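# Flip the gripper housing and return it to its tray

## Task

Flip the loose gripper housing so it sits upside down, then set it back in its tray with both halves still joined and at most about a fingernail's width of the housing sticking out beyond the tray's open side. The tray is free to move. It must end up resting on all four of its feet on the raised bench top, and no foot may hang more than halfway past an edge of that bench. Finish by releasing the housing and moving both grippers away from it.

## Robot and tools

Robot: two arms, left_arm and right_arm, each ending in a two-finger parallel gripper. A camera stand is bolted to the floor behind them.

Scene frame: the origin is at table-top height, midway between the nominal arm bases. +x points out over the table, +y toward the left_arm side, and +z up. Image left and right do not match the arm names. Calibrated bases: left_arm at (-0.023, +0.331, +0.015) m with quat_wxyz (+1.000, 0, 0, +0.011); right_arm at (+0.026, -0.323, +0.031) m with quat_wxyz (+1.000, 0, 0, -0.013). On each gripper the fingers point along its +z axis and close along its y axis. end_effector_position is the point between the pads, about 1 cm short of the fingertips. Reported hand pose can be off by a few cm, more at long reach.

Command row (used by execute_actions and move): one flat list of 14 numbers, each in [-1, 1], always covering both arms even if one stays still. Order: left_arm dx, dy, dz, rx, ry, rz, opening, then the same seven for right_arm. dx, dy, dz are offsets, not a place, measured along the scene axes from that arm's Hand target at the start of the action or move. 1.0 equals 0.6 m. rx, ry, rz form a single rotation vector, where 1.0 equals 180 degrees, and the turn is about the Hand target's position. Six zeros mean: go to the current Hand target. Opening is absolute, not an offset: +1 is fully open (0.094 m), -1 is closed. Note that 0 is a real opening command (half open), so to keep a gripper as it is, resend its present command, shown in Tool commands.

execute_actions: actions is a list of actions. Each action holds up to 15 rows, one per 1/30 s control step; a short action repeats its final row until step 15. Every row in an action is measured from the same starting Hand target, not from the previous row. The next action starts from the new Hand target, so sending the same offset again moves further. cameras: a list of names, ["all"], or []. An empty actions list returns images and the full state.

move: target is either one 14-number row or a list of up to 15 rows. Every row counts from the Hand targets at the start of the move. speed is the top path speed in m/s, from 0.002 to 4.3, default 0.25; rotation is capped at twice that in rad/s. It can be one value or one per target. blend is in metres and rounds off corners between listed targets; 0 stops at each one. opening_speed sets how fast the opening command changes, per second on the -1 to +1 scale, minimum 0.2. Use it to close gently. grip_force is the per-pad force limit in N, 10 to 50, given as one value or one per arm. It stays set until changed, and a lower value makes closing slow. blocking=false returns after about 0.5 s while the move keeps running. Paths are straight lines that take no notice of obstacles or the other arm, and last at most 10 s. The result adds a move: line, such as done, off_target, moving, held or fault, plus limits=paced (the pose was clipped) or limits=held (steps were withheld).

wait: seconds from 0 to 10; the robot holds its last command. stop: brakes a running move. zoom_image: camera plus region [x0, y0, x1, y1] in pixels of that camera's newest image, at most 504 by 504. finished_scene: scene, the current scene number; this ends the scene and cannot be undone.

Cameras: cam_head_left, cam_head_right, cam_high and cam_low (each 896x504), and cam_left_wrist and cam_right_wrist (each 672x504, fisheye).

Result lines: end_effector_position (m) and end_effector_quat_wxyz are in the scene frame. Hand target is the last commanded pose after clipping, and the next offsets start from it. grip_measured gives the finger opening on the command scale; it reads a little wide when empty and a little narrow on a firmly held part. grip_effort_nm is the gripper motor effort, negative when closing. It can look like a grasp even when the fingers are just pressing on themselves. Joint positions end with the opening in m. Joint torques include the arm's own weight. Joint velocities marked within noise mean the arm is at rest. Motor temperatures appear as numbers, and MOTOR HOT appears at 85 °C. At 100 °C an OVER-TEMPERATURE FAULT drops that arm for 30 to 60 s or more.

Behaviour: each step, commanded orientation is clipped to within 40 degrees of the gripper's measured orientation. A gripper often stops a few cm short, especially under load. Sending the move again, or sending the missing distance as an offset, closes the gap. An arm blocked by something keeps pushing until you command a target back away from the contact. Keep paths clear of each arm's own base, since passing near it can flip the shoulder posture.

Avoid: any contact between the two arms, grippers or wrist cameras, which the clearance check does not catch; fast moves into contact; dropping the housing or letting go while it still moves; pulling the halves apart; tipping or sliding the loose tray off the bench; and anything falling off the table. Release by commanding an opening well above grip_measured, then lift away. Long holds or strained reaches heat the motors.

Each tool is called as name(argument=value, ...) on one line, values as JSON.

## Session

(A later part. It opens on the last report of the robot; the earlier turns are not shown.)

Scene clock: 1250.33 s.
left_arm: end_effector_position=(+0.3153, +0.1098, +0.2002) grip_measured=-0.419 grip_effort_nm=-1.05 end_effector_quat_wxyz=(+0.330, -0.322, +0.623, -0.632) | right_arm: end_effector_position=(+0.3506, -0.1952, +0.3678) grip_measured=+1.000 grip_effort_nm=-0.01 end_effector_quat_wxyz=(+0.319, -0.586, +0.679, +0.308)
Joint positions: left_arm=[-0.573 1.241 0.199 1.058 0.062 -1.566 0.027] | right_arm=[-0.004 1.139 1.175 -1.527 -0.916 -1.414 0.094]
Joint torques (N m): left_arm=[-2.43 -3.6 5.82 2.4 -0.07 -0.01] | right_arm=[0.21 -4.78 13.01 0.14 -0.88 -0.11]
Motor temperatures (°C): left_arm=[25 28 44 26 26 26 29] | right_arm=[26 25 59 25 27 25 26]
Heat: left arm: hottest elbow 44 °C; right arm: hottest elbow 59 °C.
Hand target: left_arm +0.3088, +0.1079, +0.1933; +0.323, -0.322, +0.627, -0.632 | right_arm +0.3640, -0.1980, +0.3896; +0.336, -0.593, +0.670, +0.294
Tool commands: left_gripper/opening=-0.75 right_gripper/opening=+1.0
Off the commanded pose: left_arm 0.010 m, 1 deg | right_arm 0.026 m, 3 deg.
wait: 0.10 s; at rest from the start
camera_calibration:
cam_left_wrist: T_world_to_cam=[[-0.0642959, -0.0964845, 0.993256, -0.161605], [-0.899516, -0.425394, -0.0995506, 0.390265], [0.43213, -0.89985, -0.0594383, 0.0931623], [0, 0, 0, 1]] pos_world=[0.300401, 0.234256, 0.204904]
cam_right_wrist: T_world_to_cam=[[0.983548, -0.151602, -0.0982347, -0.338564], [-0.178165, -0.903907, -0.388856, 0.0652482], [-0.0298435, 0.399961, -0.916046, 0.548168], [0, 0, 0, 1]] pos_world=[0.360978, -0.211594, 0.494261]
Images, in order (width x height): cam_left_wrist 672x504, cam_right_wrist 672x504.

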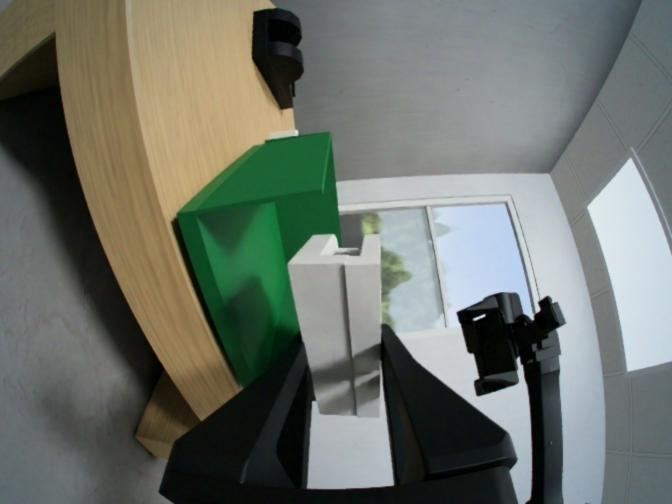

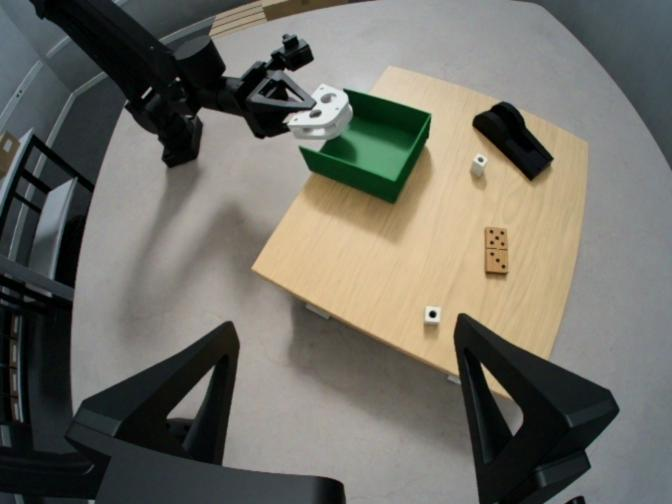

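move(target=[0, 0, -0.037, 0, 0, 0.0, -0.75, 0, 0, 0, 0, 0, 0, 1], speed=0.03, cameras=["cam_right_wrist"])

zoom_image(camera="cam_right_wrist", region=[270, 60, 420, 190])

Scene clock: 1262.70 s.
left_arm: end_effector_position=(+0.3144, +0.1102, +0.1772) grip_measured=-0.419 grip_effort_nm=-1.05 end_effector_quat_wxyz=(+0.330, -0.321, +0.623, -0.632) | right_arm: end_effector_position=(+0.3506, -0.1952, +0.3678) grip_measured=+1.000 grip_effort_nm=-0.01 end_effector_quat_wxyz=(+0.319, -0.586, +0.679, +0.308)
Joint positions: left_arm=[-0.573 1.388 0.179 1.224 0.062 -1.566 0.027] | right_arm=[-0.004 1.139 1.175 -1.527 -0.916 -1.414 0.094]
Joint torques (N m): left_arm=[-2.67 -4.37 4.7 2.35 -0.07 -0.01] | right_arm=[0.21 -5.07 12.96 0.13 -0.87 -0.09]
Motor temperatures (°C): left_arm=[25 28 43 26 26 26 29] | right_arm=[26 25 59 25 27 25 26]
Heat: left arm: hottest elbow 43 °C; right arm: hottest elbow 59 °C.
Hand target: left_arm +0.3087, +0.1079, +0.1710; +0.323, -0.322, +0.627, -0.632 | right_arm +0.3640, -0.1980, +0.3896; +0.336, -0.593, +0.670, +0.294
Off the commanded pose: left_arm 0.009 m, 1 deg | right_arm 0.026 m, 3 deg.
move: off_target (right_arm)
camera_calibration:
cam_right_wrist: T_world_to_cam=[[0.983548, -0.151602, -0.0982347, -0.338564], [-0.178165, -0.903907, -0.388856, 0.0652482], [-0.0298435, 0.399961, -0.916046, 0.548168], [0, 0, 0, 1]] pos_world=[0.360978, -0.211594, 0.494261]
Images, in order (width x height): cam_right_wrist 672x504.

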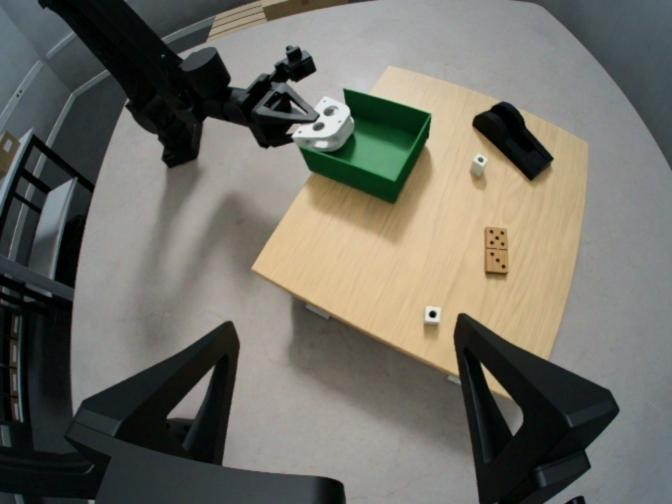

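Scaled by 3.360 from the camera's 672x504 image, which has a finer 960x720 frame.

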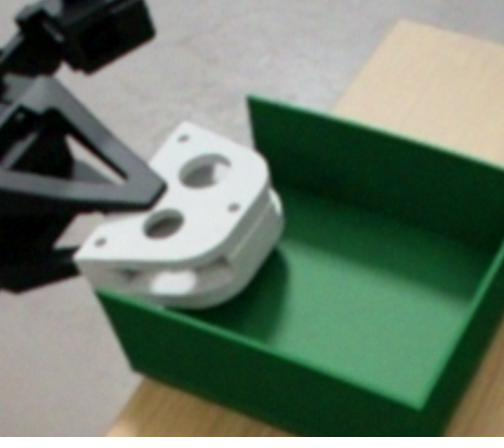

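move(target=[0, 0, -0.011, 0, 0, 0.0, -0.75, 0, 0, 0, 0, 0, 0, 1], speed=0.02)

Scene clock: 1265.47 s.
left_arm: end_effector_position=(+0.3154, +0.1096, +0.1717) grip_measured=-0.419 grip_effort_nm=-1.05 end_effector_quat_wxyz=(+0.331, -0.321, +0.622, -0.633) | right_arm: end_effector_position=(+0.3506, -0.1952, +0.3678) grip_measured=+1.000 grip_effort_nm=-0.01 end_effector_quat_wxyz=(+0.319, -0.586, +0.679, +0.308)
Joint positions: left_arm=[-0.573 1.435 0.179 1.275 0.062 -1.566 0.027] | right_arm=[-0.004 1.139 1.175 -1.527 -0.916 -1.414 0.094]
Joint torques (N m): left_arm=[-2.2 -4.42 4.11 2.5 -0.07 0] | right_arm=[0.15 -4.89 12.97 0.09 -0.89 -0.11]
Motor temperatures (°C): left_arm=[25 28 43 26 26 26 29] | right_arm=[26 25 59 25 27 25 26]
Heat: left arm: hottest elbow 43 °C; right arm: hottest elbow 59 °C.
Hand target: left_arm +0.3087, +0.1079, +0.1645; +0.323, -0.322, +0.627, -0.632 | right_arm +0.3640, -0.1980, +0.3896; +0.336, -0.593, +0.670, +0.294
Off the commanded pose: left_arm 0.010 m, 1 deg | right_arm 0.026 m, 3 deg.
move: off_target (right_arm)

move(target=[0, 0, -0.008, 0, 0, 0.0, -0.75, 0, 0, 0, 0, 0, 0, 1], speed=0.02)

wait(seconds=0.1, cameras=["cam_left_wrist", "cam_right_wrist"])

zoom_image(camera="cam_left_wrist", region=[150, 200, 400, 440])

zoom_image(camera="cam_right_wrist", region=[270, 60, 420, 190])

Scene clock: 1270.27 s.
left_arm: end_effector_position=(+0.3144, +0.1102, +0.1653) grip_measured=-0.419 grip_effort_nm=-1.05 end_effector_quat_wxyz=(+0.330, -0.322, +0.624, -0.632) | right_arm: end_effector_position=(+0.3506, -0.1952, +0.3678) grip_measured=+1.000 grip_effort_nm=-0.01 end_effector_quat_wxyz=(+0.319, -0.586, +0.679, +0.308)
Joint positions: left_arm=[-0.573 1.472 0.174 1.313 0.062 -1.566 0.027] | right_arm=[-0.004 1.139 1.175 -1.527 -0.916 -1.414 0.094]
Joint torques (N m): left_arm=[-2.2 -4.25 4 2.36 -0.06 0.02] | right_arm=[0.38 -4.72 12.96 0.16 -0.88 -0.11]
Motor temperatures (°C): left_arm=[25 28 43 26 26 26 29] | right_arm=[26 25 59 25 27 25 26]
Heat: left arm: hottest elbow 43 °C; right arm: hottest elbow 59 °C.
Hand target: left_arm +0.3087, +0.1078, +0.1596; +0.323, -0.322, +0.627, -0.632 | right_arm +0.3640, -0.1980, +0.3896; +0.336, -0.593, +0.670, +0.294
Off the commanded pose: left_arm 0.008 m, 1 deg | right_arm 0.026 m, 3 deg.
move: off_target (right_arm)

Scene clock: 1270.37 s.
left_arm: end_effector_position=(+0.3144, +0.1102, +0.1654) grip_measured=-0.419 grip_effort_nm=-1.05 end_effector_quat_wxyz=(+0.330, -0.321, +0.623, -0.632) | right_arm: end_effector_position=(+0.3506, -0.1952, +0.3678) grip_measured=+1.000 grip_effort_nm=-0.01 end_effector_quat_wxyz=(+0.319, -0.586, +0.679, +0.308)
Joint positions: left_arm=[-0.573 1.472 0.174 1.313 0.062 -1.566 0.027] | right_arm=[-0.004 1.139 1.175 -1.527 -0.916 -1.414 0.094]
Joint torques (N m): left_arm=[-2.55 -4.66 3.97 2.36 -0.04 0] | right_arm=[0.09 -4.66 13 0.12 -0.87 -0.11]
Motor temperatures (°C): left_arm=[25 28 43 26 26 26 29] | right_arm=[26 25 59 25 27 25 26]
Heat: left arm: hottest elbow 43 °C; right arm: hottest elbow 59 °C.
Hand target: left_arm +0.3087, +0.1078, +0.1597; +0.323, -0.322, +0.627, -0.632 | right_arm +0.3640, -0.1980, +0.3896; +0.336, -0.593, +0.670, +0.294
Tool commands: left_gripper/opening=-0.75 right_gripper/opening=+1.0
Off the commanded pose: left_arm 0.008 m, 1 deg | right_arm 0.026 m, 3 deg.
wait: 0.10 s; no rest
camera_calibration:
cam_left_wrist: T_world_to_cam=[[-0.0640229, -0.0966339, 0.993259, -0.127116], [-0.899734, -0.424983, -0.099341, 0.386051], [0.431718, -0.900029, -0.0597361, 0.0919683], [0, 0, 0, 1]] pos_world=[0.299501, 0.234556, 0.170103]
cam_right_wrist: T_world_to_cam=[[0.983548, -0.151602, -0.0982347, -0.338564], [-0.178165, -0.903907, -0.388856, 0.0652482], [-0.0298435, 0.399961, -0.916046, 0.548168], [0, 0, 0, 1]] pos_world=[0.360978, -0.211594, 0.494261]
Images, in order (width x height): cam_left_wrist 672x504, cam_right_wrist 672x504.

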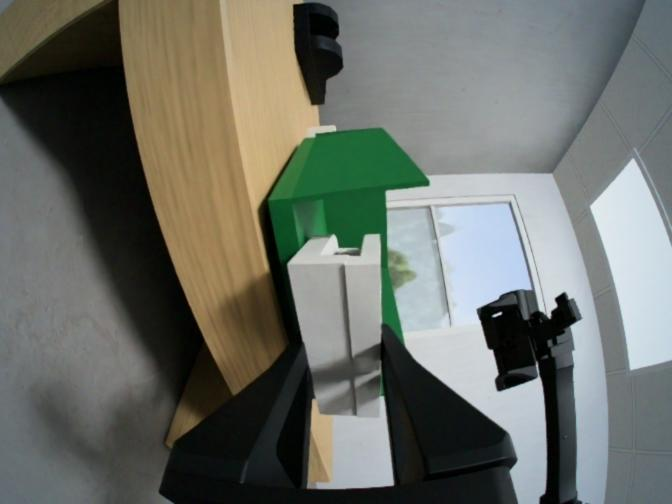

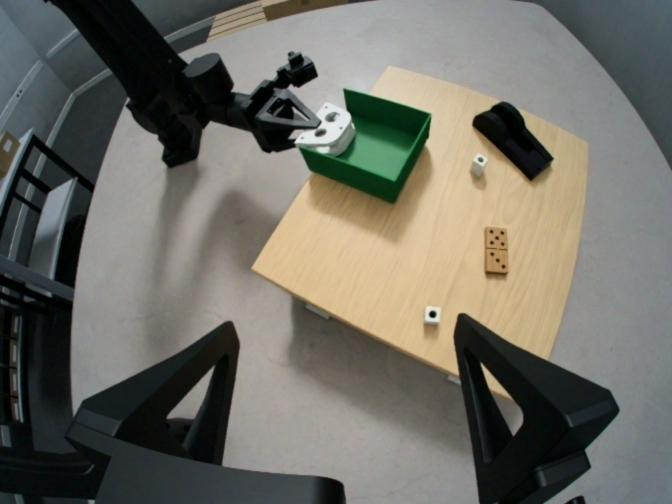

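Scaled by 2.016 from the camera's 672x504 image, which has a finer 960x720 frame.

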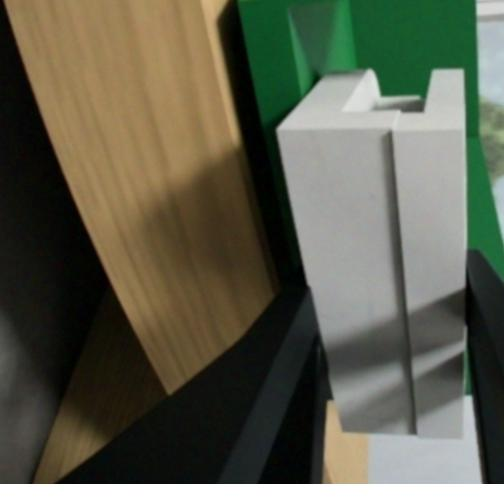

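Scaled by 3.360 from the camera's 672x504 image, which has a finer 960x720 frame.

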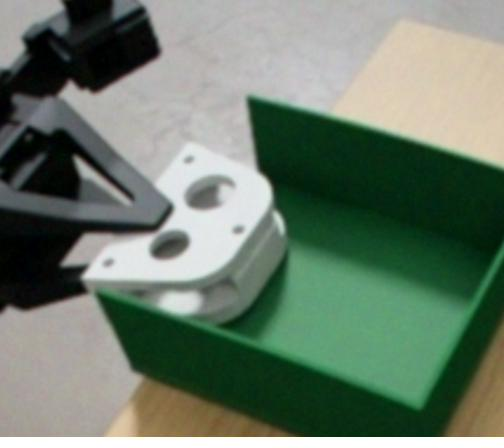

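move(target=[0, 0, -0.006, 0, 0, 0.0, -0.75, 0, 0, 0, 0, 0, 0, 1], speed=0.02)

Scene clock: 1276.23 s.
left_arm: end_effector_position=(+0.3147, +0.1101, +0.1647) grip_measured=-0.419 grip_effort_nm=-1.05 end_effector_quat_wxyz=(+0.332, -0.320, +0.620, -0.634) | right_arm: end_effector_position=(+0.3506, -0.1952, +0.3678) grip_measured=+1.000 grip_effort_nm=-0.01 end_effector_quat_wxyz=(+0.319, -0.586, +0.679, +0.308)
Joint positions: left_arm=[-0.573 1.494 0.174 1.346 0.062 -1.566 0.027] | right_arm=[-0.004 1.139 1.175 -1.527 -0.916 -1.414 0.094]
Joint torques (N m): left_arm=[-2.2 -4.25 3.74 2.21 -0.06 0.01] | right_arm=[0.21 -4.78 12.98 0.09 -0.89 -0.11]
Motor temperatures (°C): left_arm=[25 28 42 26 26 26 29] | right_arm=[26 25 59 25 27 25 26]
Heat: left arm: hottest elbow 42 °C; right arm: hottest elbow 59 °C.
Hand target: left_arm +0.3087, +0.1078, +0.1560; +0.323, -0.322, +0.627, -0.632 | right_arm +0.3640, -0.1980, +0.3896; +0.336, -0.593, +0.670, +0.294
Off the commanded pose: left_arm 0.011 m, 1 deg | right_arm 0.026 m, 3 deg.
move: off_target (left_arm, right_arm)

move(target=[0, 0, 0.002, 0.005, 0.007, 0.0, -0.75, 0, 0, 0, 0, 0, 0, 1], speed=0.02, cameras=["cam_right_wrist"])

zoom_image(camera="cam_right_wrist", region=[270, 70, 390, 170])

Scene clock: 1284.90 s.
left_arm: end_effector_position=(+0.3144, +0.1103, +0.1638) grip_measured=-0.419 grip_effort_nm=-1.05 end_effector_quat_wxyz=(+0.328, -0.324, +0.627, -0.628) | right_arm: end_effector_position=(+0.3506, -0.1952, +0.3678) grip_measured=+1.000 grip_effort_nm=-0.01 end_effector_quat_wxyz=(+0.319, -0.586, +0.679, +0.308)
Joint positions: left_arm=[-0.573 1.462 0.174 1.292 0.062 -1.566 0.027] | right_arm=[-0.004 1.139 1.175 -1.527 -0.916 -1.414 0.094]
Joint torques (N m): left_arm=[-2.02 -5.77 4.08 0.94 -0.07 0.02] | right_arm=[0.26 -4.72 13 0.13 -0.88 -0.1]
Motor temperatures (°C): left_arm=[25 28 42 26 26 26 29] | right_arm=[26 25 59 25 27 25 26]
Heat: left arm: hottest elbow 42 °C; right arm: hottest elbow 59 °C.
Hand target: left_arm +0.3087, +0.1079, +0.1573; +0.319, -0.326, +0.635, -0.623 | right_arm +0.3640, -0.1980, +0.3896; +0.336, -0.593, +0.670, +0.294
Off the commanded pose: left_arm 0.009 m, 2 deg | right_arm 0.026 m, 3 deg.
move: off_target (right_arm)
camera_calibration:
cam_right_wrist: T_world_to_cam=[[0.983548, -0.151602, -0.0982347, -0.338564], [-0.178165, -0.903907, -0.388856, 0.0652482], [-0.0298435, 0.399961, -0.916046, 0.548168], [0, 0, 0, 1]] pos_world=[0.360978, -0.211594, 0.494261]
Images, in order (width x height): cam_right_wrist 672x504.

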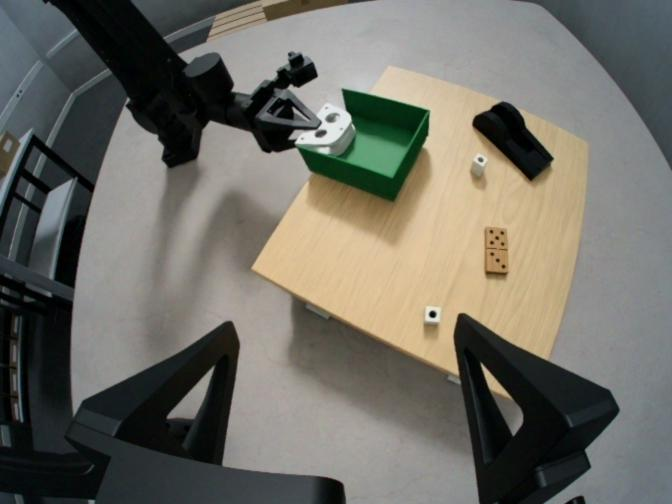

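Scaled by 4.200 from the camera's 672x504 image, which has a finer 960x720 frame.

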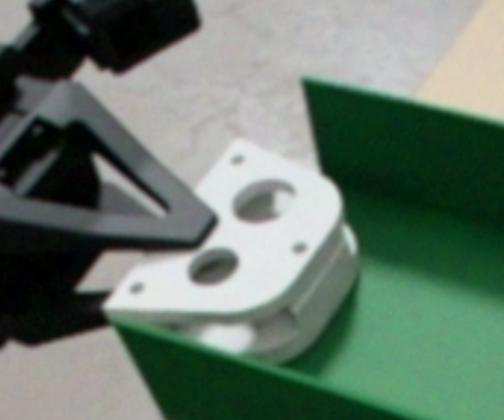

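move(target=[0, 0, 0.0, 0, 0, 0.0, -0.3, 0, 0, 0, 0, 0, 0, 1], speed=0.02, opening_speed=0.2, cameras=["cam_left_wrist", "cam_right_wrist"])

zoom_image(camera="cam_left_wrist", region=[150, 200, 400, 440])

zoom_image(camera="cam_right_wrist", region=[270, 60, 450, 210])

Scene clock: 1293.93 s.
left_arm: end_effector_position=(+0.3144, +0.1103, +0.1629) grip_measured=-0.303 grip_effort_nm=0.11 end_effector_quat_wxyz=(+0.328, -0.324, +0.628, -0.627) | right_arm: end_effector_position=(+0.3506, -0.1952, +0.3678) grip_measured=+1.000 grip_effort_nm=-0.01 end_effector_quat_wxyz=(+0.319, -0.586, +0.679, +0.308)
Joint positions: left_arm=[-0.573 1.462 0.174 1.288 0.062 -1.566 0.033] | right_arm=[-0.004 1.139 1.175 -1.527 -0.916 -1.414 0.094]
Joint torques (N m): left_arm=[-2.14 -6.12 4.16 1.14 -0.05 0] | right_arm=[0.15 -4.72 13.03 0.18 -0.88 -0.09]
Motor temperatures (°C): left_arm=[25 28 41 26 26 26 29] | right_arm=[26 25 59 25 27 25 26]
Heat: left arm: hottest elbow 41 °C; right arm: hottest elbow 59 °C.
Hand target: left_arm +0.3087, +0.1079, +0.1573; +0.319, -0.326, +0.635, -0.623 | right_arm +0.3640, -0.1980, +0.3896; +0.336, -0.593, +0.670, +0.294
Off the commanded pose: left_arm 0.008 m, 1 deg | right_arm 0.026 m, 3 deg.
move: off_target (right_arm)
camera_calibration:
cam_left_wrist: T_world_to_cam=[[-0.0507684, -0.104845, 0.993192, -0.127821], [-0.900821, -0.424576, -0.0908666, 0.384757], [0.431213, -0.899301, -0.0728915, 0.0941886], [0, 0, 0, 1]] pos_world=[0.299493, 0.234661, 0.168778]
cam_right_wrist: T_world_to_cam=[[0.983548, -0.151602, -0.0982347, -0.338564], [-0.178165, -0.903907, -0.388856, 0.0652482], [-0.0298435, 0.399961, -0.916046, 0.548168], [0, 0, 0, 1]] pos_world=[0.360978, -0.211594, 0.494261]
Images, in order (width x height): cam_left_wrist 672x504, cam_right_wrist 672x504.

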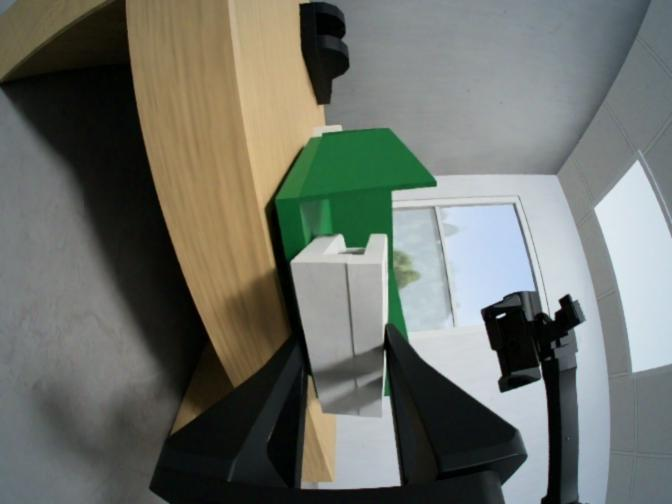

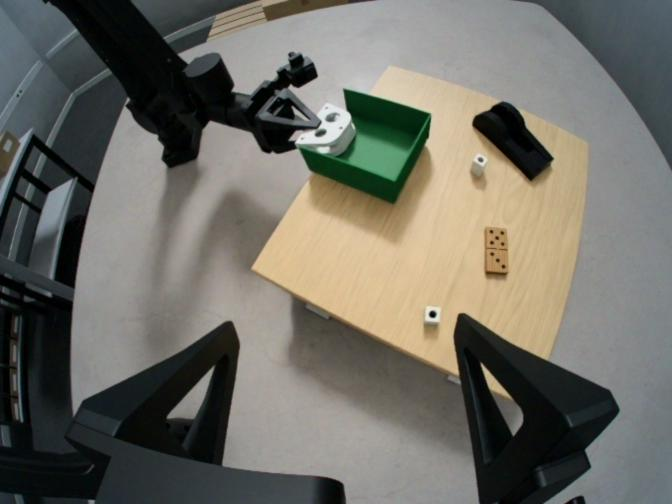

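Scaled by 2.016 from the camera's 672x504 image, which has a finer 960x720 frame.

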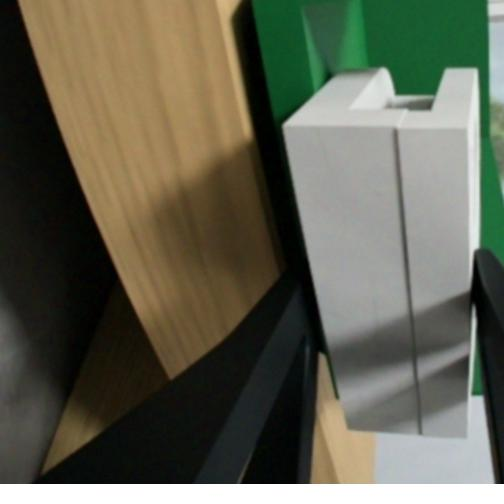

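Scaled by 2.800 from the camera's 672x504 image, which has a finer 960x720 frame.

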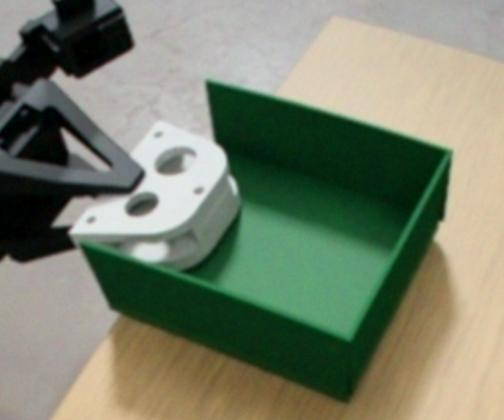

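execute_actions(actions=[], cameras=["cam_left_wrist","cam_right_wrist"])

Scene clock: 1307.57 s.
left_arm: end_effector_position=(+0.3144, +0.1103, +0.1629) grip_measured=-0.303 grip_effort_nm=0.11 end_effector_quat_wxyz=(+0.328, -0.324, +0.628, -0.627) | right_arm: end_effector_position=(+0.3506, -0.1952, +0.3678) grip_measured=+1.000 grip_effort_nm=-0.01 end_effector_quat_wxyz=(+0.319, -0.586, +0.679, +0.308)
Joint positions: left_arm=[-0.573 1.462 0.174 1.288 0.062 -1.566 0.033] | right_arm=[-0.004 1.139 1.175 -1.527 -0.916 -1.414 0.094]
Joint velocities: within noise
Joint torques (N m): left_arm=[-1.96 -6.12 4.21 1.16 -0.06 0.01] | right_arm=[0.09 -4.72 13 0.12 -0.89 -0.1]
Motor temperatures (°C): left_arm=[25 28 41 26 26 26 29] | right_arm=[26 25 59 25 27 25 26]
Heat: left arm: hottest elbow 41 °C; right arm: hottest elbow 59 °C.
Hand target: left_arm +0.3087, +0.1079, +0.1573; +0.319, -0.326, +0.635, -0.623 | right_arm +0.3640, -0.1980, +0.3896; +0.336, -0.593, +0.670, +0.294
Tool commands: left_gripper/opening=-0.3 right_gripper/opening=+1.0
Off the commanded pose: left_arm 0.008 m, 1 deg | right_arm 0.026 m, 3 deg.
camera_calibration:
cam_left_wrist: T_world_to_cam=[[-0.0507684, -0.104845, 0.993192, -0.127821], [-0.900821, -0.424576, -0.0908666, 0.384757], [0.431213, -0.899301, -0.0728915, 0.0941886], [0, 0, 0, 1]] pos_world=[0.299493, 0.234661, 0.168778]
cam_right_wrist: T_world_to_cam=[[0.983548, -0.151602, -0.0982347, -0.338564], [-0.178165, -0.903907, -0.388856, 0.0652482], [-0.0298435, 0.399961, -0.916046, 0.548168], [0, 0, 0, 1]] pos_world=[0.360978, -0.211594, 0.494261]
Images, in order (width x height): cam_left_wrist 672x504, cam_right_wrist 672x504.

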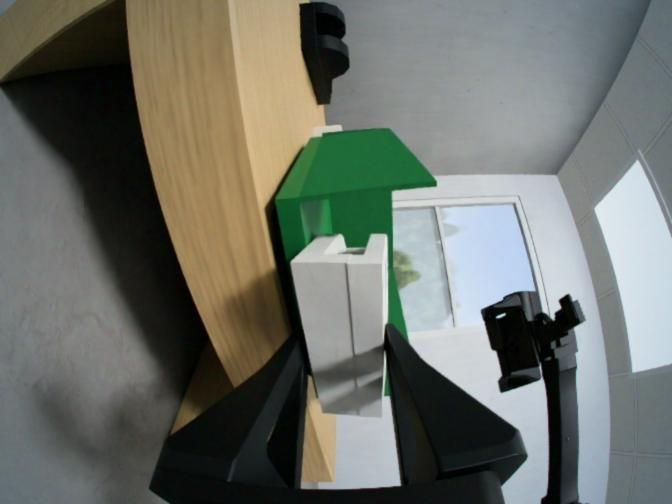

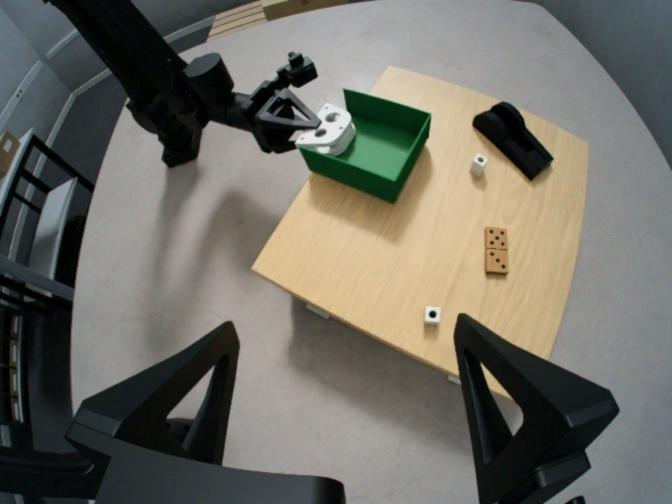

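zoom_image(camera="cam_left_wrist", region=[200, 150, 500, 450])

zoom_image(camera="cam_right_wrist", region=[270, 60, 450, 210])

Scaled by 1.680 from the camera's 672x504 image, which has a finer 960x720 frame.

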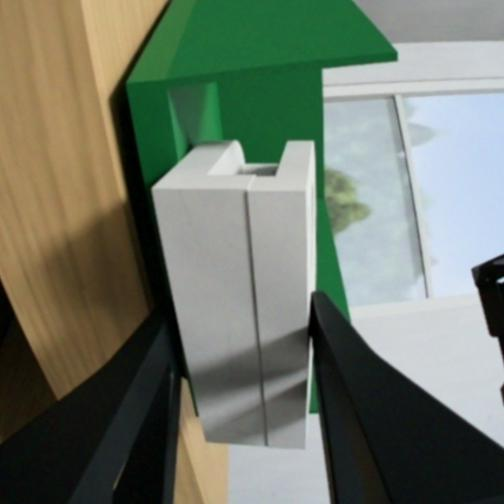

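Scaled by 2.800 from the camera's 672x504 image, which has a finer 960x720 frame.

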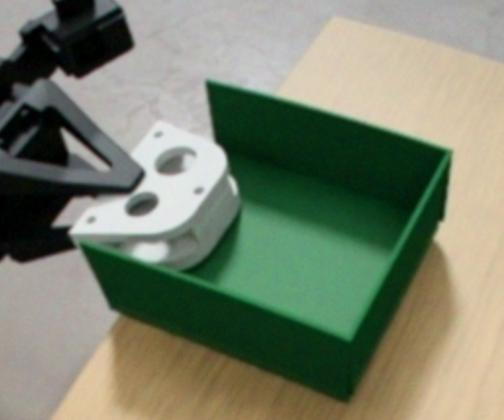

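move(target=[0,0,0,0,0,0,-0.05,0,0,0,0,0,0,1], opening_speed=0.2, speed=0.02, cameras=["cam_left_wrist"])

Scene clock: 1329.70 s.
left_arm: end_effector_position=(+0.3143, +0.1103, +0.1613) grip_measured=-0.053 grip_effort_nm=0.12 end_effector_quat_wxyz=(+0.326, -0.326, +0.630, -0.625) | right_arm: end_effector_position=(+0.3506, -0.1952, +0.3678) grip_measured=+1.000 grip_effort_nm=-0.01 end_effector_quat_wxyz=(+0.319, -0.586, +0.679, +0.308)
Joint positions: left_arm=[-0.573 1.462 0.174 1.282 0.062 -1.566 0.044] | right_arm=[-0.004 1.139 1.175 -1.527 -0.916 -1.414 0.094]
Joint torques (N m): left_arm=[-2.84 -6.01 4.12 1.36 -0.06 0.01] | right_arm=[-0.03 -4.66 13.03 0.13 -0.92 -0.09]
Motor temperatures (°C): left_arm=[25 28 40 26 26 26 28] | right_arm=[26 25 59 25 27 25 26]
Heat: left arm: hottest elbow 40 °C; right arm: hottest elbow 59 °C.
Hand target: left_arm +0.3087, +0.1079, +0.1573; +0.319, -0.326, +0.635, -0.623 | right_arm +0.3640, -0.1980, +0.3896; +0.336, -0.593, +0.670, +0.294
Off the commanded pose: left_arm 0.007 m, 1 deg | right_arm 0.026 m, 3 deg.
move: off_target (right_arm)
camera_calibration:
cam_left_wrist: T_world_to_cam=[[-0.0456249, -0.107987, 0.993105, -0.127607], [-0.901308, -0.424242, -0.0875384, 0.384172], [0.43077, -0.899087, -0.0779736, 0.0950529], [0, 0, 0, 1]] pos_world=[0.299489, 0.234663, 0.167768]
Images, in order (width x height): cam_left_wrist 672x504.

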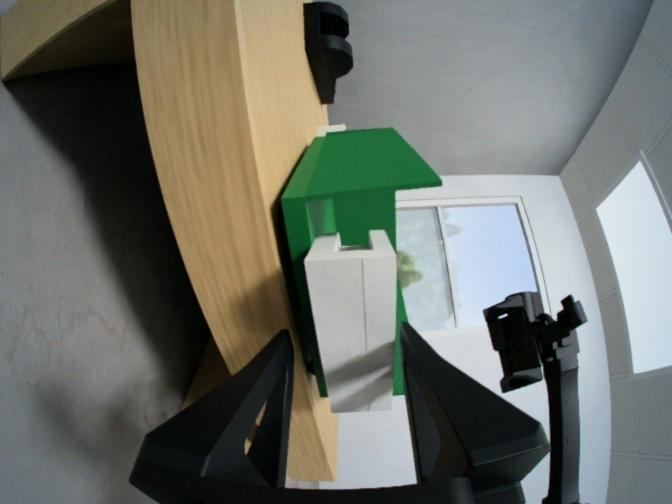

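move(target=[0,0,0,0,0,0,0.1,0,0,0,0,0,0,1], opening_speed=0.3, speed=0.02)

move(target=[-0.0068,0.0048,0.013,0,0,0,0.1,0,0,0,0,0,0,1], speed=0.02, cameras=["cam_left_wrist"])

Scene clock: 1343.40 s.
left_arm: end_effector_position=(+0.3143, +0.1103, +0.1613) grip_measured=+0.096 grip_effort_nm=0.12 end_effector_quat_wxyz=(+0.326, -0.326, +0.630, -0.625) | right_arm: end_effector_position=(+0.3506, -0.1952, +0.3678) grip_measured=+1.000 grip_effort_nm=-0.01 end_effector_quat_wxyz=(+0.319, -0.586, +0.679, +0.308)
Joint positions: left_arm=[-0.573 1.462 0.174 1.282 0.062 -1.566 0.052] | right_arm=[-0.004 1.139 1.175 -1.527 -0.916 -1.414 0.094]
Joint torques (N m): left_arm=[-2.84 -6.07 4.14 1.35 -0.09 0.03] | right_arm=[0.26 -4.78 13.04 0.18 -0.89 -0.1]
Motor temperatures (°C): left_arm=[25 28 40 26 26 26 28] | right_arm=[26 25 59 25 27 25 26]
Heat: left arm: hottest elbow 40 °C; right arm: hottest elbow 59 °C.
Hand target: left_arm +0.3087, +0.1079, +0.1573; +0.319, -0.326, +0.635, -0.623 | right_arm +0.3640, -0.1980, +0.3896; +0.336, -0.593, +0.670, +0.294
Off the commanded pose: left_arm 0.007 m, 1 deg | right_arm 0.026 m, 3 deg.
move: off_target (right_arm)

Scene clock: 1344.43 s.
left_arm: end_effector_position=(+0.3111, +0.1123, +0.1668) grip_measured=+0.097 grip_effort_nm=0.12 end_effector_quat_wxyz=(+0.325, -0.327, +0.632, -0.623) | right_arm: end_effector_position=(+0.3506, -0.1952, +0.3678) grip_measured=+1.000 grip_effort_nm=-0.01 end_effector_quat_wxyz=(+0.319, -0.586, +0.679, +0.308)
Joint positions: left_arm=[-0.573 1.402 0.168 1.222 0.062 -1.566 0.052] | right_arm=[-0.004 1.139 1.175 -1.527 -0.916 -1.414 0.094]
Joint torques (N m): left_arm=[-2.26 -6.24 4.44 1.54 0.02 0.02] | right_arm=[0.21 -4.78 13.04 0.13 -0.87 -0.12]
Motor temperatures (°C): left_arm=[25 28 40 26 26 26 28] | right_arm=[26 25 59 25 27 25 26]
Heat: left arm: hottest elbow 40 °C; right arm: hottest elbow 59 °C.
Hand target: left_arm +0.3046, +0.1108, +0.1649; +0.319, -0.326, +0.636, -0.623 | right_arm +0.3640, -0.1980, +0.3896; +0.336, -0.593, +0.670, +0.294
Off the commanded pose: left_arm 0.007 m, 1 deg | right_arm 0.026 m, 3 deg.
move: off_target (right_arm)
camera_calibration:
cam_left_wrist: T_world_to_cam=[[-0.0401239, -0.1114, 0.992965, -0.134195], [-0.901794, -0.423925, -0.0839995, 0.382062], [0.4303, -0.89882, -0.0834501, 0.0996296], [0, 0, 0, 1]] pos_world=[0.296286, 0.236565, 0.173658]
Images, in order (width x height): cam_left_wrist 672x504.

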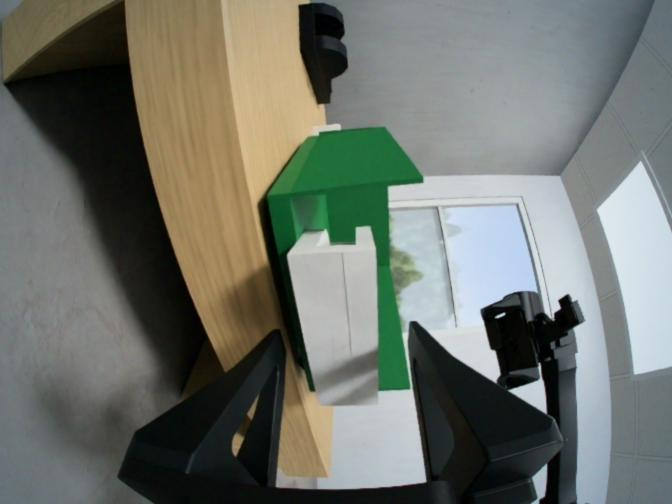

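move(target=[-0.0272,0.0192,0.002,0,0,0,0.1,0,0,0,0,0,0,1], speed=0.03, cameras=["cam_left_wrist"])

Scene clock: 1352.63 s.
left_arm: end_effector_position=(+0.2941, +0.1222, +0.1688) grip_measured=+0.097 grip_effort_nm=0.12 end_effector_quat_wxyz=(+0.325, -0.326, +0.632, -0.624) | right_arm: end_effector_position=(+0.3506, -0.1952, +0.3678) grip_measured=+1.000 grip_effort_nm=-0.01 end_effector_quat_wxyz=(+0.319, -0.586, +0.679, +0.308)
Joint positions: left_arm=[-0.573 1.334 0.118 1.206 0.065 -1.566 0.052] | right_arm=[-0.004 1.139 1.175 -1.527 -0.916 -1.414 0.094]
Joint torques (N m): left_arm=[-1.85 -5.48 4.64 1.48 0.1 0.01] | right_arm=[0.26 -5.01 13.03 0.09 -0.88 -0.09]
Motor temperatures (°C): left_arm=[25 28 40 26 26 26 28] | right_arm=[26 25 59 25 27 25 26]
Heat: left arm: hottest elbow 40 °C; right arm: hottest elbow 59 °C.
Hand target: left_arm +0.2883, +0.1223, +0.1662; +0.319, -0.326, +0.635, -0.623 | right_arm +0.3640, -0.1980, +0.3896; +0.336, -0.593, +0.670, +0.294
Off the commanded pose: left_arm 0.007 m, 1 deg | right_arm 0.026 m, 3 deg.
move: off_target (right_arm)
camera_calibration:
cam_left_wrist: T_world_to_cam=[[-0.0416993, -0.110473, 0.993004, -0.135534], [-0.902809, -0.421595, -0.0848149, 0.37126], [0.428016, -0.900029, -0.0821561, 0.116676], [0, 0, 0, 1]] pos_world=[0.279586, 0.24656, 0.17566]
Images, in order (width x height): cam_left_wrist 672x504.

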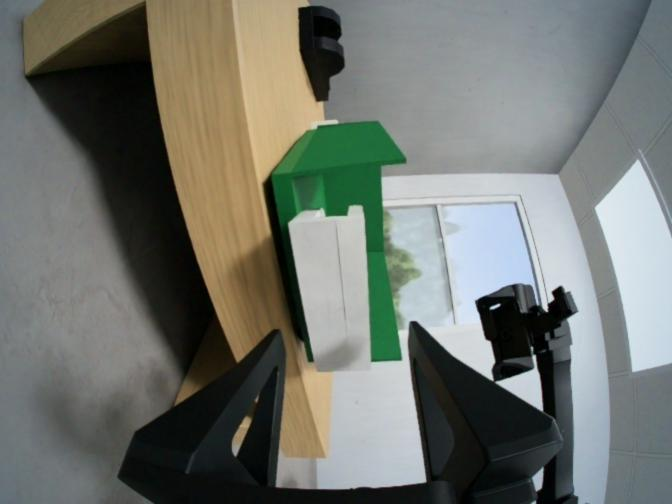

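move(target=[-0.0218,0.0153,0.0,0,0,0,0.1,0,0,0,0,0,0,1], speed=0.03, cameras=["cam_left_wrist","cam_right_wrist"])

zoom_image(camera="cam_right_wrist", region=[270, 60, 450, 210])

Scene clock: 1368.73 s.
left_arm: end_effector_position=(+0.2801, +0.1299, +0.1692) grip_measured=+0.097 grip_effort_nm=0.12 end_effector_quat_wxyz=(+0.323, -0.324, +0.632, -0.625) | right_arm: end_effector_position=(+0.3506, -0.1952, +0.3678) grip_measured=+1.000 grip_effort_nm=-0.01 end_effector_quat_wxyz=(+0.319, -0.586, +0.679, +0.308)
Joint positions: left_arm=[-0.573 1.277 0.077 1.19 0.069 -1.566 0.052] | right_arm=[-0.004 1.139 1.175 -1.527 -0.916 -1.414 0.094]
Joint torques (N m): left_arm=[-1.49 -4.31 4.63 1.48 0.08 0] | right_arm=[0.09 -4.54 13 0.08 -0.89 -0.1]
Motor temperatures (°C): left_arm=[25 28 39 26 26 26 28] | right_arm=[26 25 59 25 27 25 26]
Heat: left arm: hottest elbow 39 °C; right arm: hottest elbow 59 °C.
Hand target: left_arm +0.2752, +0.1315, +0.1662; +0.319, -0.326, +0.635, -0.623 | right_arm +0.3640, -0.1980, +0.3896; +0.336, -0.593, +0.670, +0.294
Off the commanded pose: left_arm 0.006 m, 1 deg | right_arm 0.026 m, 3 deg.
move: off_target (right_arm)
camera_calibration:
cam_left_wrist: T_world_to_cam=[[-0.0424128, -0.109982, 0.993028, -0.13547], [-0.904521, -0.417888, -0.0849154, 0.362003], [0.424314, -0.901817, -0.0817572, 0.13082], [0, 0, 0, 1]] pos_world=[0.266185, 0.254353, 0.175961]
cam_right_wrist: T_world_to_cam=[[0.983548, -0.151602, -0.0982347, -0.338564], [-0.178165, -0.903907, -0.388856, 0.0652482], [-0.0298435, 0.399961, -0.916046, 0.548168], [0, 0, 0, 1]] pos_world=[0.360978, -0.211594, 0.494261]
Images, in order (width x height): cam_left_wrist 672x504, cam_right_wrist 672x504.

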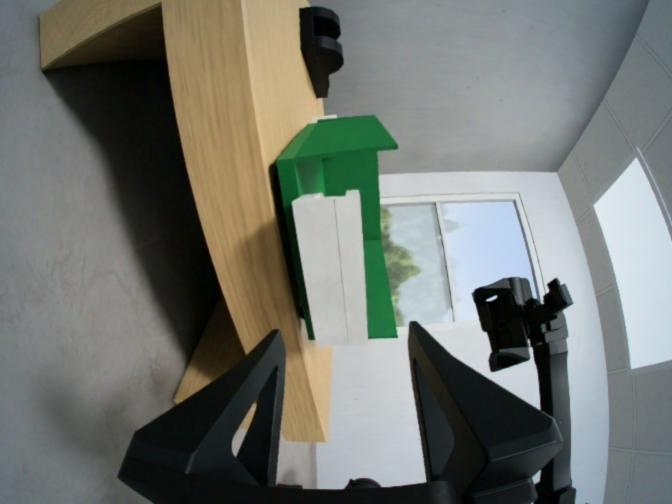

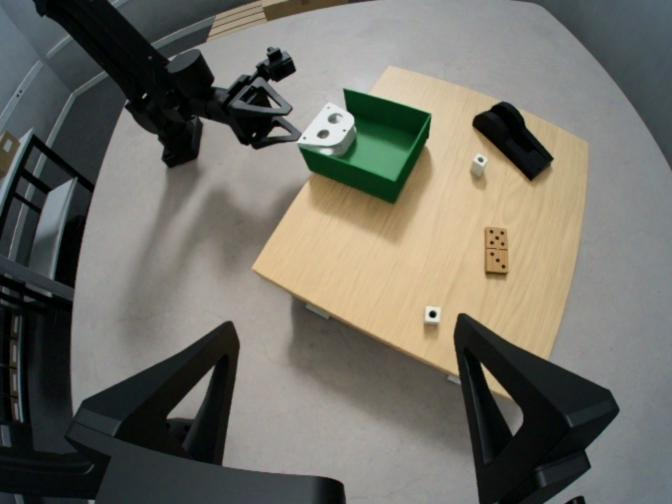

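Scaled by 2.800 from the camera's 672x504 image, which has a finer 960x720 frame.

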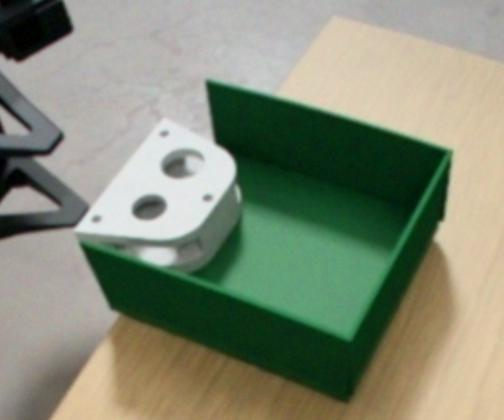

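move(target=[0.0115,0.0164,0,0,0,0,-0.95,0,0,0,0,0,0,1], speed=0.03, opening_speed=0.8, cameras=["cam_left_wrist"])

Scene clock: 1391.30 s.
left_arm: end_effector_position=(+0.2832, +0.1357, +0.1692) grip_measured=-0.947 grip_effort_nm=-0.16 end_effector_quat_wxyz=(+0.318, -0.320, +0.635, -0.627) | right_arm: end_effector_position=(+0.3506, -0.1952, +0.3678) grip_measured=+1.000 grip_effort_nm=-0.01 end_effector_quat_wxyz=(+0.319, -0.586, +0.679, +0.308)
Joint positions: left_arm=[-0.525 1.277 0.077 1.189 0.133 -1.566 0.003] | right_arm=[-0.004 1.139 1.175 -1.527 -0.916 -1.414 0.094]
Joint torques (N m): left_arm=[0.03 -4.48 4.93 1.5 0.1 0] | right_arm=[0.15 -4.89 13.04 0.08 -0.88 -0.11]
Motor temperatures (°C): left_arm=[25 28 39 26 26 26 27] | right_arm=[26 25 59 25 27 25 26]
Heat: left arm: hottest elbow 39 °C; right arm: hottest elbow 59 °C.
Hand target: left_arm +0.2822, +0.1414, +0.1661; +0.319, -0.326, +0.635, -0.623 | right_arm +0.3640, -0.1980, +0.3896; +0.336, -0.593, +0.670, +0.294
Off the commanded pose: left_arm 0.006 m, 1 deg | right_arm 0.026 m, 3 deg.
move: off_target (right_arm)
camera_calibration:
cam_left_wrist: T_world_to_cam=[[-0.0434533, -0.10903, 0.993088, -0.134481], [-0.91084, -0.404077, -0.0842176, 0.366912], [0.410466, -0.908204, -0.0817503, 0.139538], [0, 0, 0, 1]] pos_world=[0.271079, 0.260327, 0.17586]
Images, in order (width x height): cam_left_wrist 672x504.

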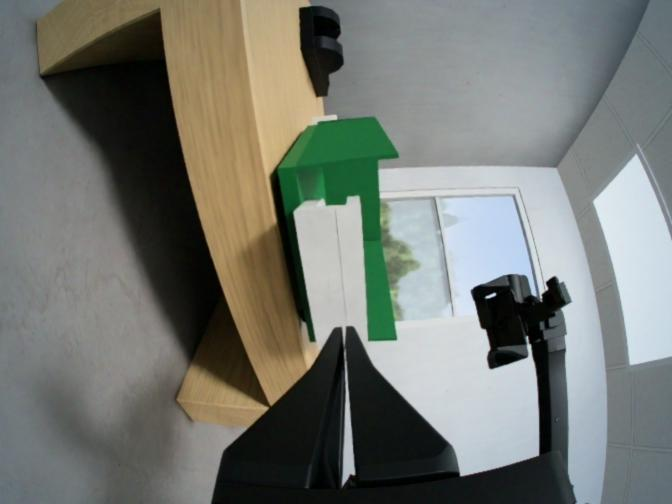

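move(target=[0.0136,-0.0096,0.010,0,0,0,-0.86,0,0,0,0,0,0,1], speed=0.03)

Scene clock: 1403.30 s.
left_arm: end_effector_position=(+0.2828, +0.1363, +0.1630) grip_measured=-0.863 grip_effort_nm=0.12 end_effector_quat_wxyz=(+0.313, -0.326, +0.644, -0.618) | right_arm: end_effector_position=(+0.3506, -0.1952, +0.3678) grip_measured=+1.000 grip_effort_nm=-0.01 end_effector_quat_wxyz=(+0.319, -0.586, +0.679, +0.308)
Joint positions: left_arm=[-0.525 1.261 0.077 1.142 0.131 -1.566 0.006] | right_arm=[-0.004 1.139 1.175 -1.527 -0.916 -1.414 0.094]
Joint torques (N m): left_arm=[-0.91 -4.78 7.24 1.35 -0.06 0.01] | right_arm=[-0.15 -4.84 12.96 0.18 -0.88 -0.09]
Motor temperatures (°C): left_arm=[25 28 39 26 26 26 27] | right_arm=[26 25 59 25 27 25 26]
Heat: left arm: hottest elbow 39 °C; right arm: hottest elbow 59 °C.
Hand target: left_arm +0.2903, +0.1356, +0.1722; +0.319, -0.326, +0.635, -0.623 | right_arm +0.3640, -0.1980, +0.3896; +0.336, -0.593, +0.670, +0.294
Off the commanded pose: left_arm 0.012 m, 1 deg | right_arm 0.026 m, 3 deg.
move: off_target (left_arm, right_arm)

move(target=[0.0109,-0.0077,0.008,0,0,0,-0.86,0,0,0,0,0,0,1], speed=0.03)

Scene clock: 1406.60 s.
left_arm: end_effector_position=(+0.2827, +0.1372, +0.1590) grip_measured=-0.863 grip_effort_nm=0.12 end_effector_quat_wxyz=(+0.310, -0.332, +0.649, -0.610) | right_arm: end_effector_position=(+0.3506, -0.1952, +0.3678) grip_measured=+1.000 grip_effort_nm=-0.01 end_effector_quat_wxyz=(+0.319, -0.586, +0.679, +0.308)
Joint positions: left_arm=[-0.525 1.246 0.077 1.105 0.127 -1.566 0.006] | right_arm=[-0.004 1.139 1.175 -1.527 -0.916 -1.414 0.094]
Joint torques (N m): left_arm=[-1.14 -4.48 9.13 1.31 -0.08 0.04] | right_arm=[-0.03 -4.84 12.92 0.14 -0.88 -0.08]
Motor temperatures (°C): left_arm=[25 28 40 26 26 26 27] | right_arm=[26 25 59 25 27 25 26]
Heat: left arm: hottest elbow 40 °C; right arm: hottest elbow 59 °C.
Hand target: left_arm +0.2968, +0.1310, +0.1769; +0.319, -0.326, +0.635, -0.623 | right_arm +0.3640, -0.1980, +0.3896; +0.336, -0.593, +0.670, +0.294
Off the commanded pose: left_arm 0.024 m, 2 deg | right_arm 0.026 m, 3 deg.
move: off_target (left_arm, right_arm)

move(target=[0.0068,-0.0048,0.008,0,0,0,-0.86,0,0,0,0,0,0,1], speed=0.03)

Scene clock: 1411.47 s.
left_arm: end_effector_position=(+0.2877, +0.1351, +0.1638) grip_measured=-0.863 grip_effort_nm=0.12 end_effector_quat_wxyz=(+0.311, -0.333, +0.648, -0.610) | right_arm: end_effector_position=(+0.3506, -0.1952, +0.3678) grip_measured=+1.000 grip_effort_nm=-0.01 end_effector_quat_wxyz=(+0.319, -0.586, +0.679, +0.308)
Joint positions: left_arm=[-0.525 1.227 0.094 1.071 0.123 -1.566 0.006] | right_arm=[-0.004 1.139 1.175 -1.527 -0.916 -1.414 0.094]
Joint torques (N m): left_arm=[-1.61 -4.54 9.32 1.46 -0.04 0.02] | right_arm=[0.03 -4.89 12.98 0.18 -0.87 -0.11]
Motor temperatures (°C): left_arm=[25 28 40 26 26 26 27] | right_arm=[26 25 59 25 27 25 26]
Heat: left arm: hottest elbow 40 °C; right arm: hottest elbow 59 °C.
Hand target: left_arm +0.3009, +0.1282, +0.1818; +0.319, -0.326, +0.635, -0.623 | right_arm +0.3640, -0.1980, +0.3896; +0.336, -0.593, +0.670, +0.294
Off the commanded pose: left_arm 0.023 m, 2 deg | right_arm 0.026 m, 3 deg.
move: off_target (left_arm, right_arm)

move(target=[0.0136,-0.0096,0.005,0,0,0,-0.86,0,0,0,0,0,0,1], speed=0.03)

Scene clock: 1415.97 s.
left_arm: end_effector_position=(+0.2964, +0.1312, +0.1722) grip_measured=-0.863 grip_effort_nm=0.12 end_effector_quat_wxyz=(+0.316, -0.331, +0.643, -0.614) | right_arm: end_effector_position=(+0.3506, -0.1952, +0.3678) grip_measured=+1.000 grip_effort_nm=-0.01 end_effector_quat_wxyz=(+0.319, -0.586, +0.679, +0.308)
Joint positions: left_arm=[-0.525 1.227 0.121 1.059 0.118 -1.566 0.006] | right_arm=[-0.004 1.139 1.175 -1.527 -0.916 -1.414 0.094]
Joint torques (N m): left_arm=[-1.9 -3.6 9.62 1.4 -0.05 0] | right_arm=[0.09 -4.89 12.97 0.06 -0.9 -0.1]
Motor temperatures (°C): left_arm=[25 28 41 26 26 26 27] | right_arm=[26 25 59 25 27 25 26]
Heat: left arm: hottest elbow 41 °C; right arm: hottest elbow 59 °C.
Hand target: left_arm +0.3091, +0.1224, +0.1847; +0.319, -0.326, +0.635, -0.623 | right_arm +0.3640, -0.1980, +0.3896; +0.336, -0.593, +0.670, +0.294
Off the commanded pose: left_arm 0.020 m, 1 deg | right_arm 0.026 m, 3 deg.
move: off_target (left_arm, right_arm)

move(target=[0.0136,-0.0096,-0.007,0,0,0,-0.86,0,0,0,0,0,0,1], speed=0.03)

Scene clock: 1419.53 s.
left_arm: end_effector_position=(+0.3052, +0.1272, +0.1666) grip_measured=-0.863 grip_effort_nm=0.12 end_effector_quat_wxyz=(+0.314, -0.335, +0.646, -0.610) | right_arm: end_effector_position=(+0.3506, -0.1952, +0.3678) grip_measured=+1.000 grip_effort_nm=-0.01 end_effector_quat_wxyz=(+0.319, -0.586, +0.679, +0.308)
Joint positions: left_arm=[-0.525 1.28 0.144 1.077 0.114 -1.566 0.006] | right_arm=[-0.004 1.139 1.175 -1.527 -0.916 -1.414 0.094]
Joint torques (N m): left_arm=[-1.73 -3.19 9.32 2.43 -0.03 0.05] | right_arm=[0.32 -4.89 12.97 0.13 -0.88 -0.1]
Motor temperatures (°C): left_arm=[25 28 41 26 26 26 27] | right_arm=[26 25 59 25 27 25 26]
Heat: left arm: hottest elbow 41 °C; right arm: hottest elbow 59 °C.
Hand target: left_arm +0.3172, +0.1165, +0.1807; +0.319, -0.326, +0.635, -0.623 | right_arm +0.3640, -0.1980, +0.3896; +0.336, -0.593, +0.670, +0.294
Off the commanded pose: left_arm 0.021 m, 2 deg | right_arm 0.026 m, 3 deg.
move: off_target (left_arm, right_arm)

move(target=[-0.0077,-0.0109,0.0,0,0,0,-0.86,0,0,0,0,0,0,1], speed=0.03, cameras=["cam_left_wrist"])

Scene clock: 1425.87 s.
left_arm: end_effector_position=(+0.3022, +0.1218, +0.1665) grip_measured=-0.863 grip_effort_nm=0.12 end_effector_quat_wxyz=(+0.316, -0.335, +0.646, -0.609) | right_arm: end_effector_position=(+0.3506, -0.1952, +0.3678) grip_measured=+1.000 grip_effort_nm=-0.01 end_effector_quat_wxyz=(+0.319, -0.586, +0.679, +0.308)
Joint positions: left_arm=[-0.557 1.281 0.144 1.077 0.079 -1.566 0.006] | right_arm=[-0.004 1.139 1.175 -1.527 -0.916 -1.414 0.094]
Joint torques (N m): left_arm=[-2.26 -3.66 9.2 2.37 -0.06 0.01] | right_arm=[0.09 -4.54 12.97 0.17 -0.89 -0.11]
Motor temperatures (°C): left_arm=[25 28 42 26 26 26 27] | right_arm=[26 25 59 25 27 25 26]
Heat: left arm: hottest elbow 42 °C; right arm: hottest elbow 59 °C.
Hand target: left_arm +0.3127, +0.1100, +0.1807; +0.319, -0.326, +0.635, -0.623 | right_arm +0.3640, -0.1980, +0.3896; +0.336, -0.593, +0.670, +0.294
Off the commanded pose: left_arm 0.021 m, 2 deg | right_arm 0.026 m, 3 deg.
move: off_target (left_arm, right_arm)
camera_calibration:
cam_left_wrist: T_world_to_cam=[[0.000715086, -0.135248, 0.990812, -0.142306], [-0.904821, -0.421967, -0.0569465, 0.374201], [0.425792, -0.896466, -0.122677, 0.119611], [0, 0, 0, 1]] pos_world=[0.287758, 0.245881, 0.176981]
Images, in order (width x height): cam_left_wrist 672x504.

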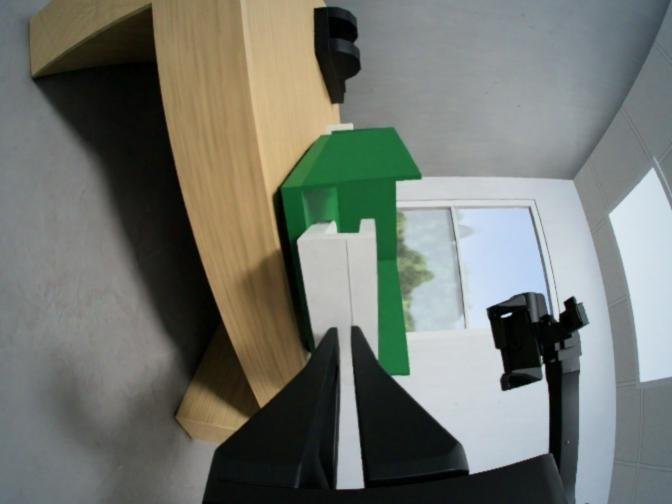

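move(target=[0.0109,-0.0077,-0.0015,0,0,0,-0.86,0,0,0,0,0,0,1], speed=0.02, cameras=["cam_left_wrist"])

Scene clock: 1431.83 s.
left_arm: end_effector_position=(+0.3082, +0.1177, +0.1660) grip_measured=-0.863 grip_effort_nm=0.12 end_effector_quat_wxyz=(+0.316, -0.335, +0.646, -0.609) | right_arm: end_effector_position=(+0.3506, -0.1952, +0.3678) grip_measured=+1.000 grip_effort_nm=-0.01 end_effector_quat_wxyz=(+0.319, -0.586, +0.679, +0.308)
Joint positions: left_arm=[-0.559 1.309 0.162 1.088 0.077 -1.566 0.006] | right_arm=[-0.004 1.139 1.175 -1.527 -0.916 -1.414 0.094]
Joint torques (N m): left_arm=[-2.43 -3.78 9.21 2.37 -0.07 0.01] | right_arm=[0.26 -4.6 13.07 0.12 -0.9 -0.11]
Motor temperatures (°C): left_arm=[25 28 42 26 26 26 27] | right_arm=[26 25 59 25 27 25 26]
Heat: left arm: hottest elbow 42 °C; right arm: hottest elbow 59 °C.
Hand target: left_arm +0.3191, +0.1054, +0.1797; +0.319, -0.326, +0.635, -0.623 | right_arm +0.3640, -0.1980, +0.3896; +0.336, -0.593, +0.670, +0.294
Off the commanded pose: left_arm 0.021 m, 2 deg | right_arm 0.026 m, 3 deg.
move: off_target (left_arm, right_arm)
camera_calibration:
cam_left_wrist: T_world_to_cam=[[0.000271358, -0.13524, 0.990813, -0.142241], [-0.904815, -0.421927, -0.0573428, 0.37793], [0.425806, -0.896486, -0.122482, 0.113285], [0, 0, 0, 1]] pos_world=[0.293758, 0.241781, 0.176482]
Images, in order (width x height): cam_left_wrist 672x504.

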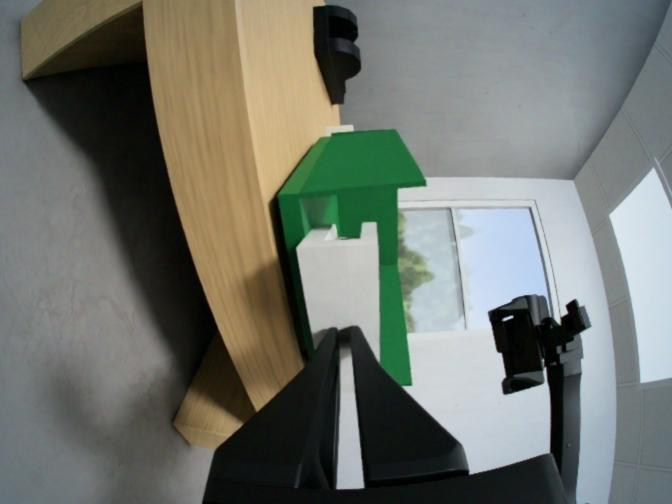

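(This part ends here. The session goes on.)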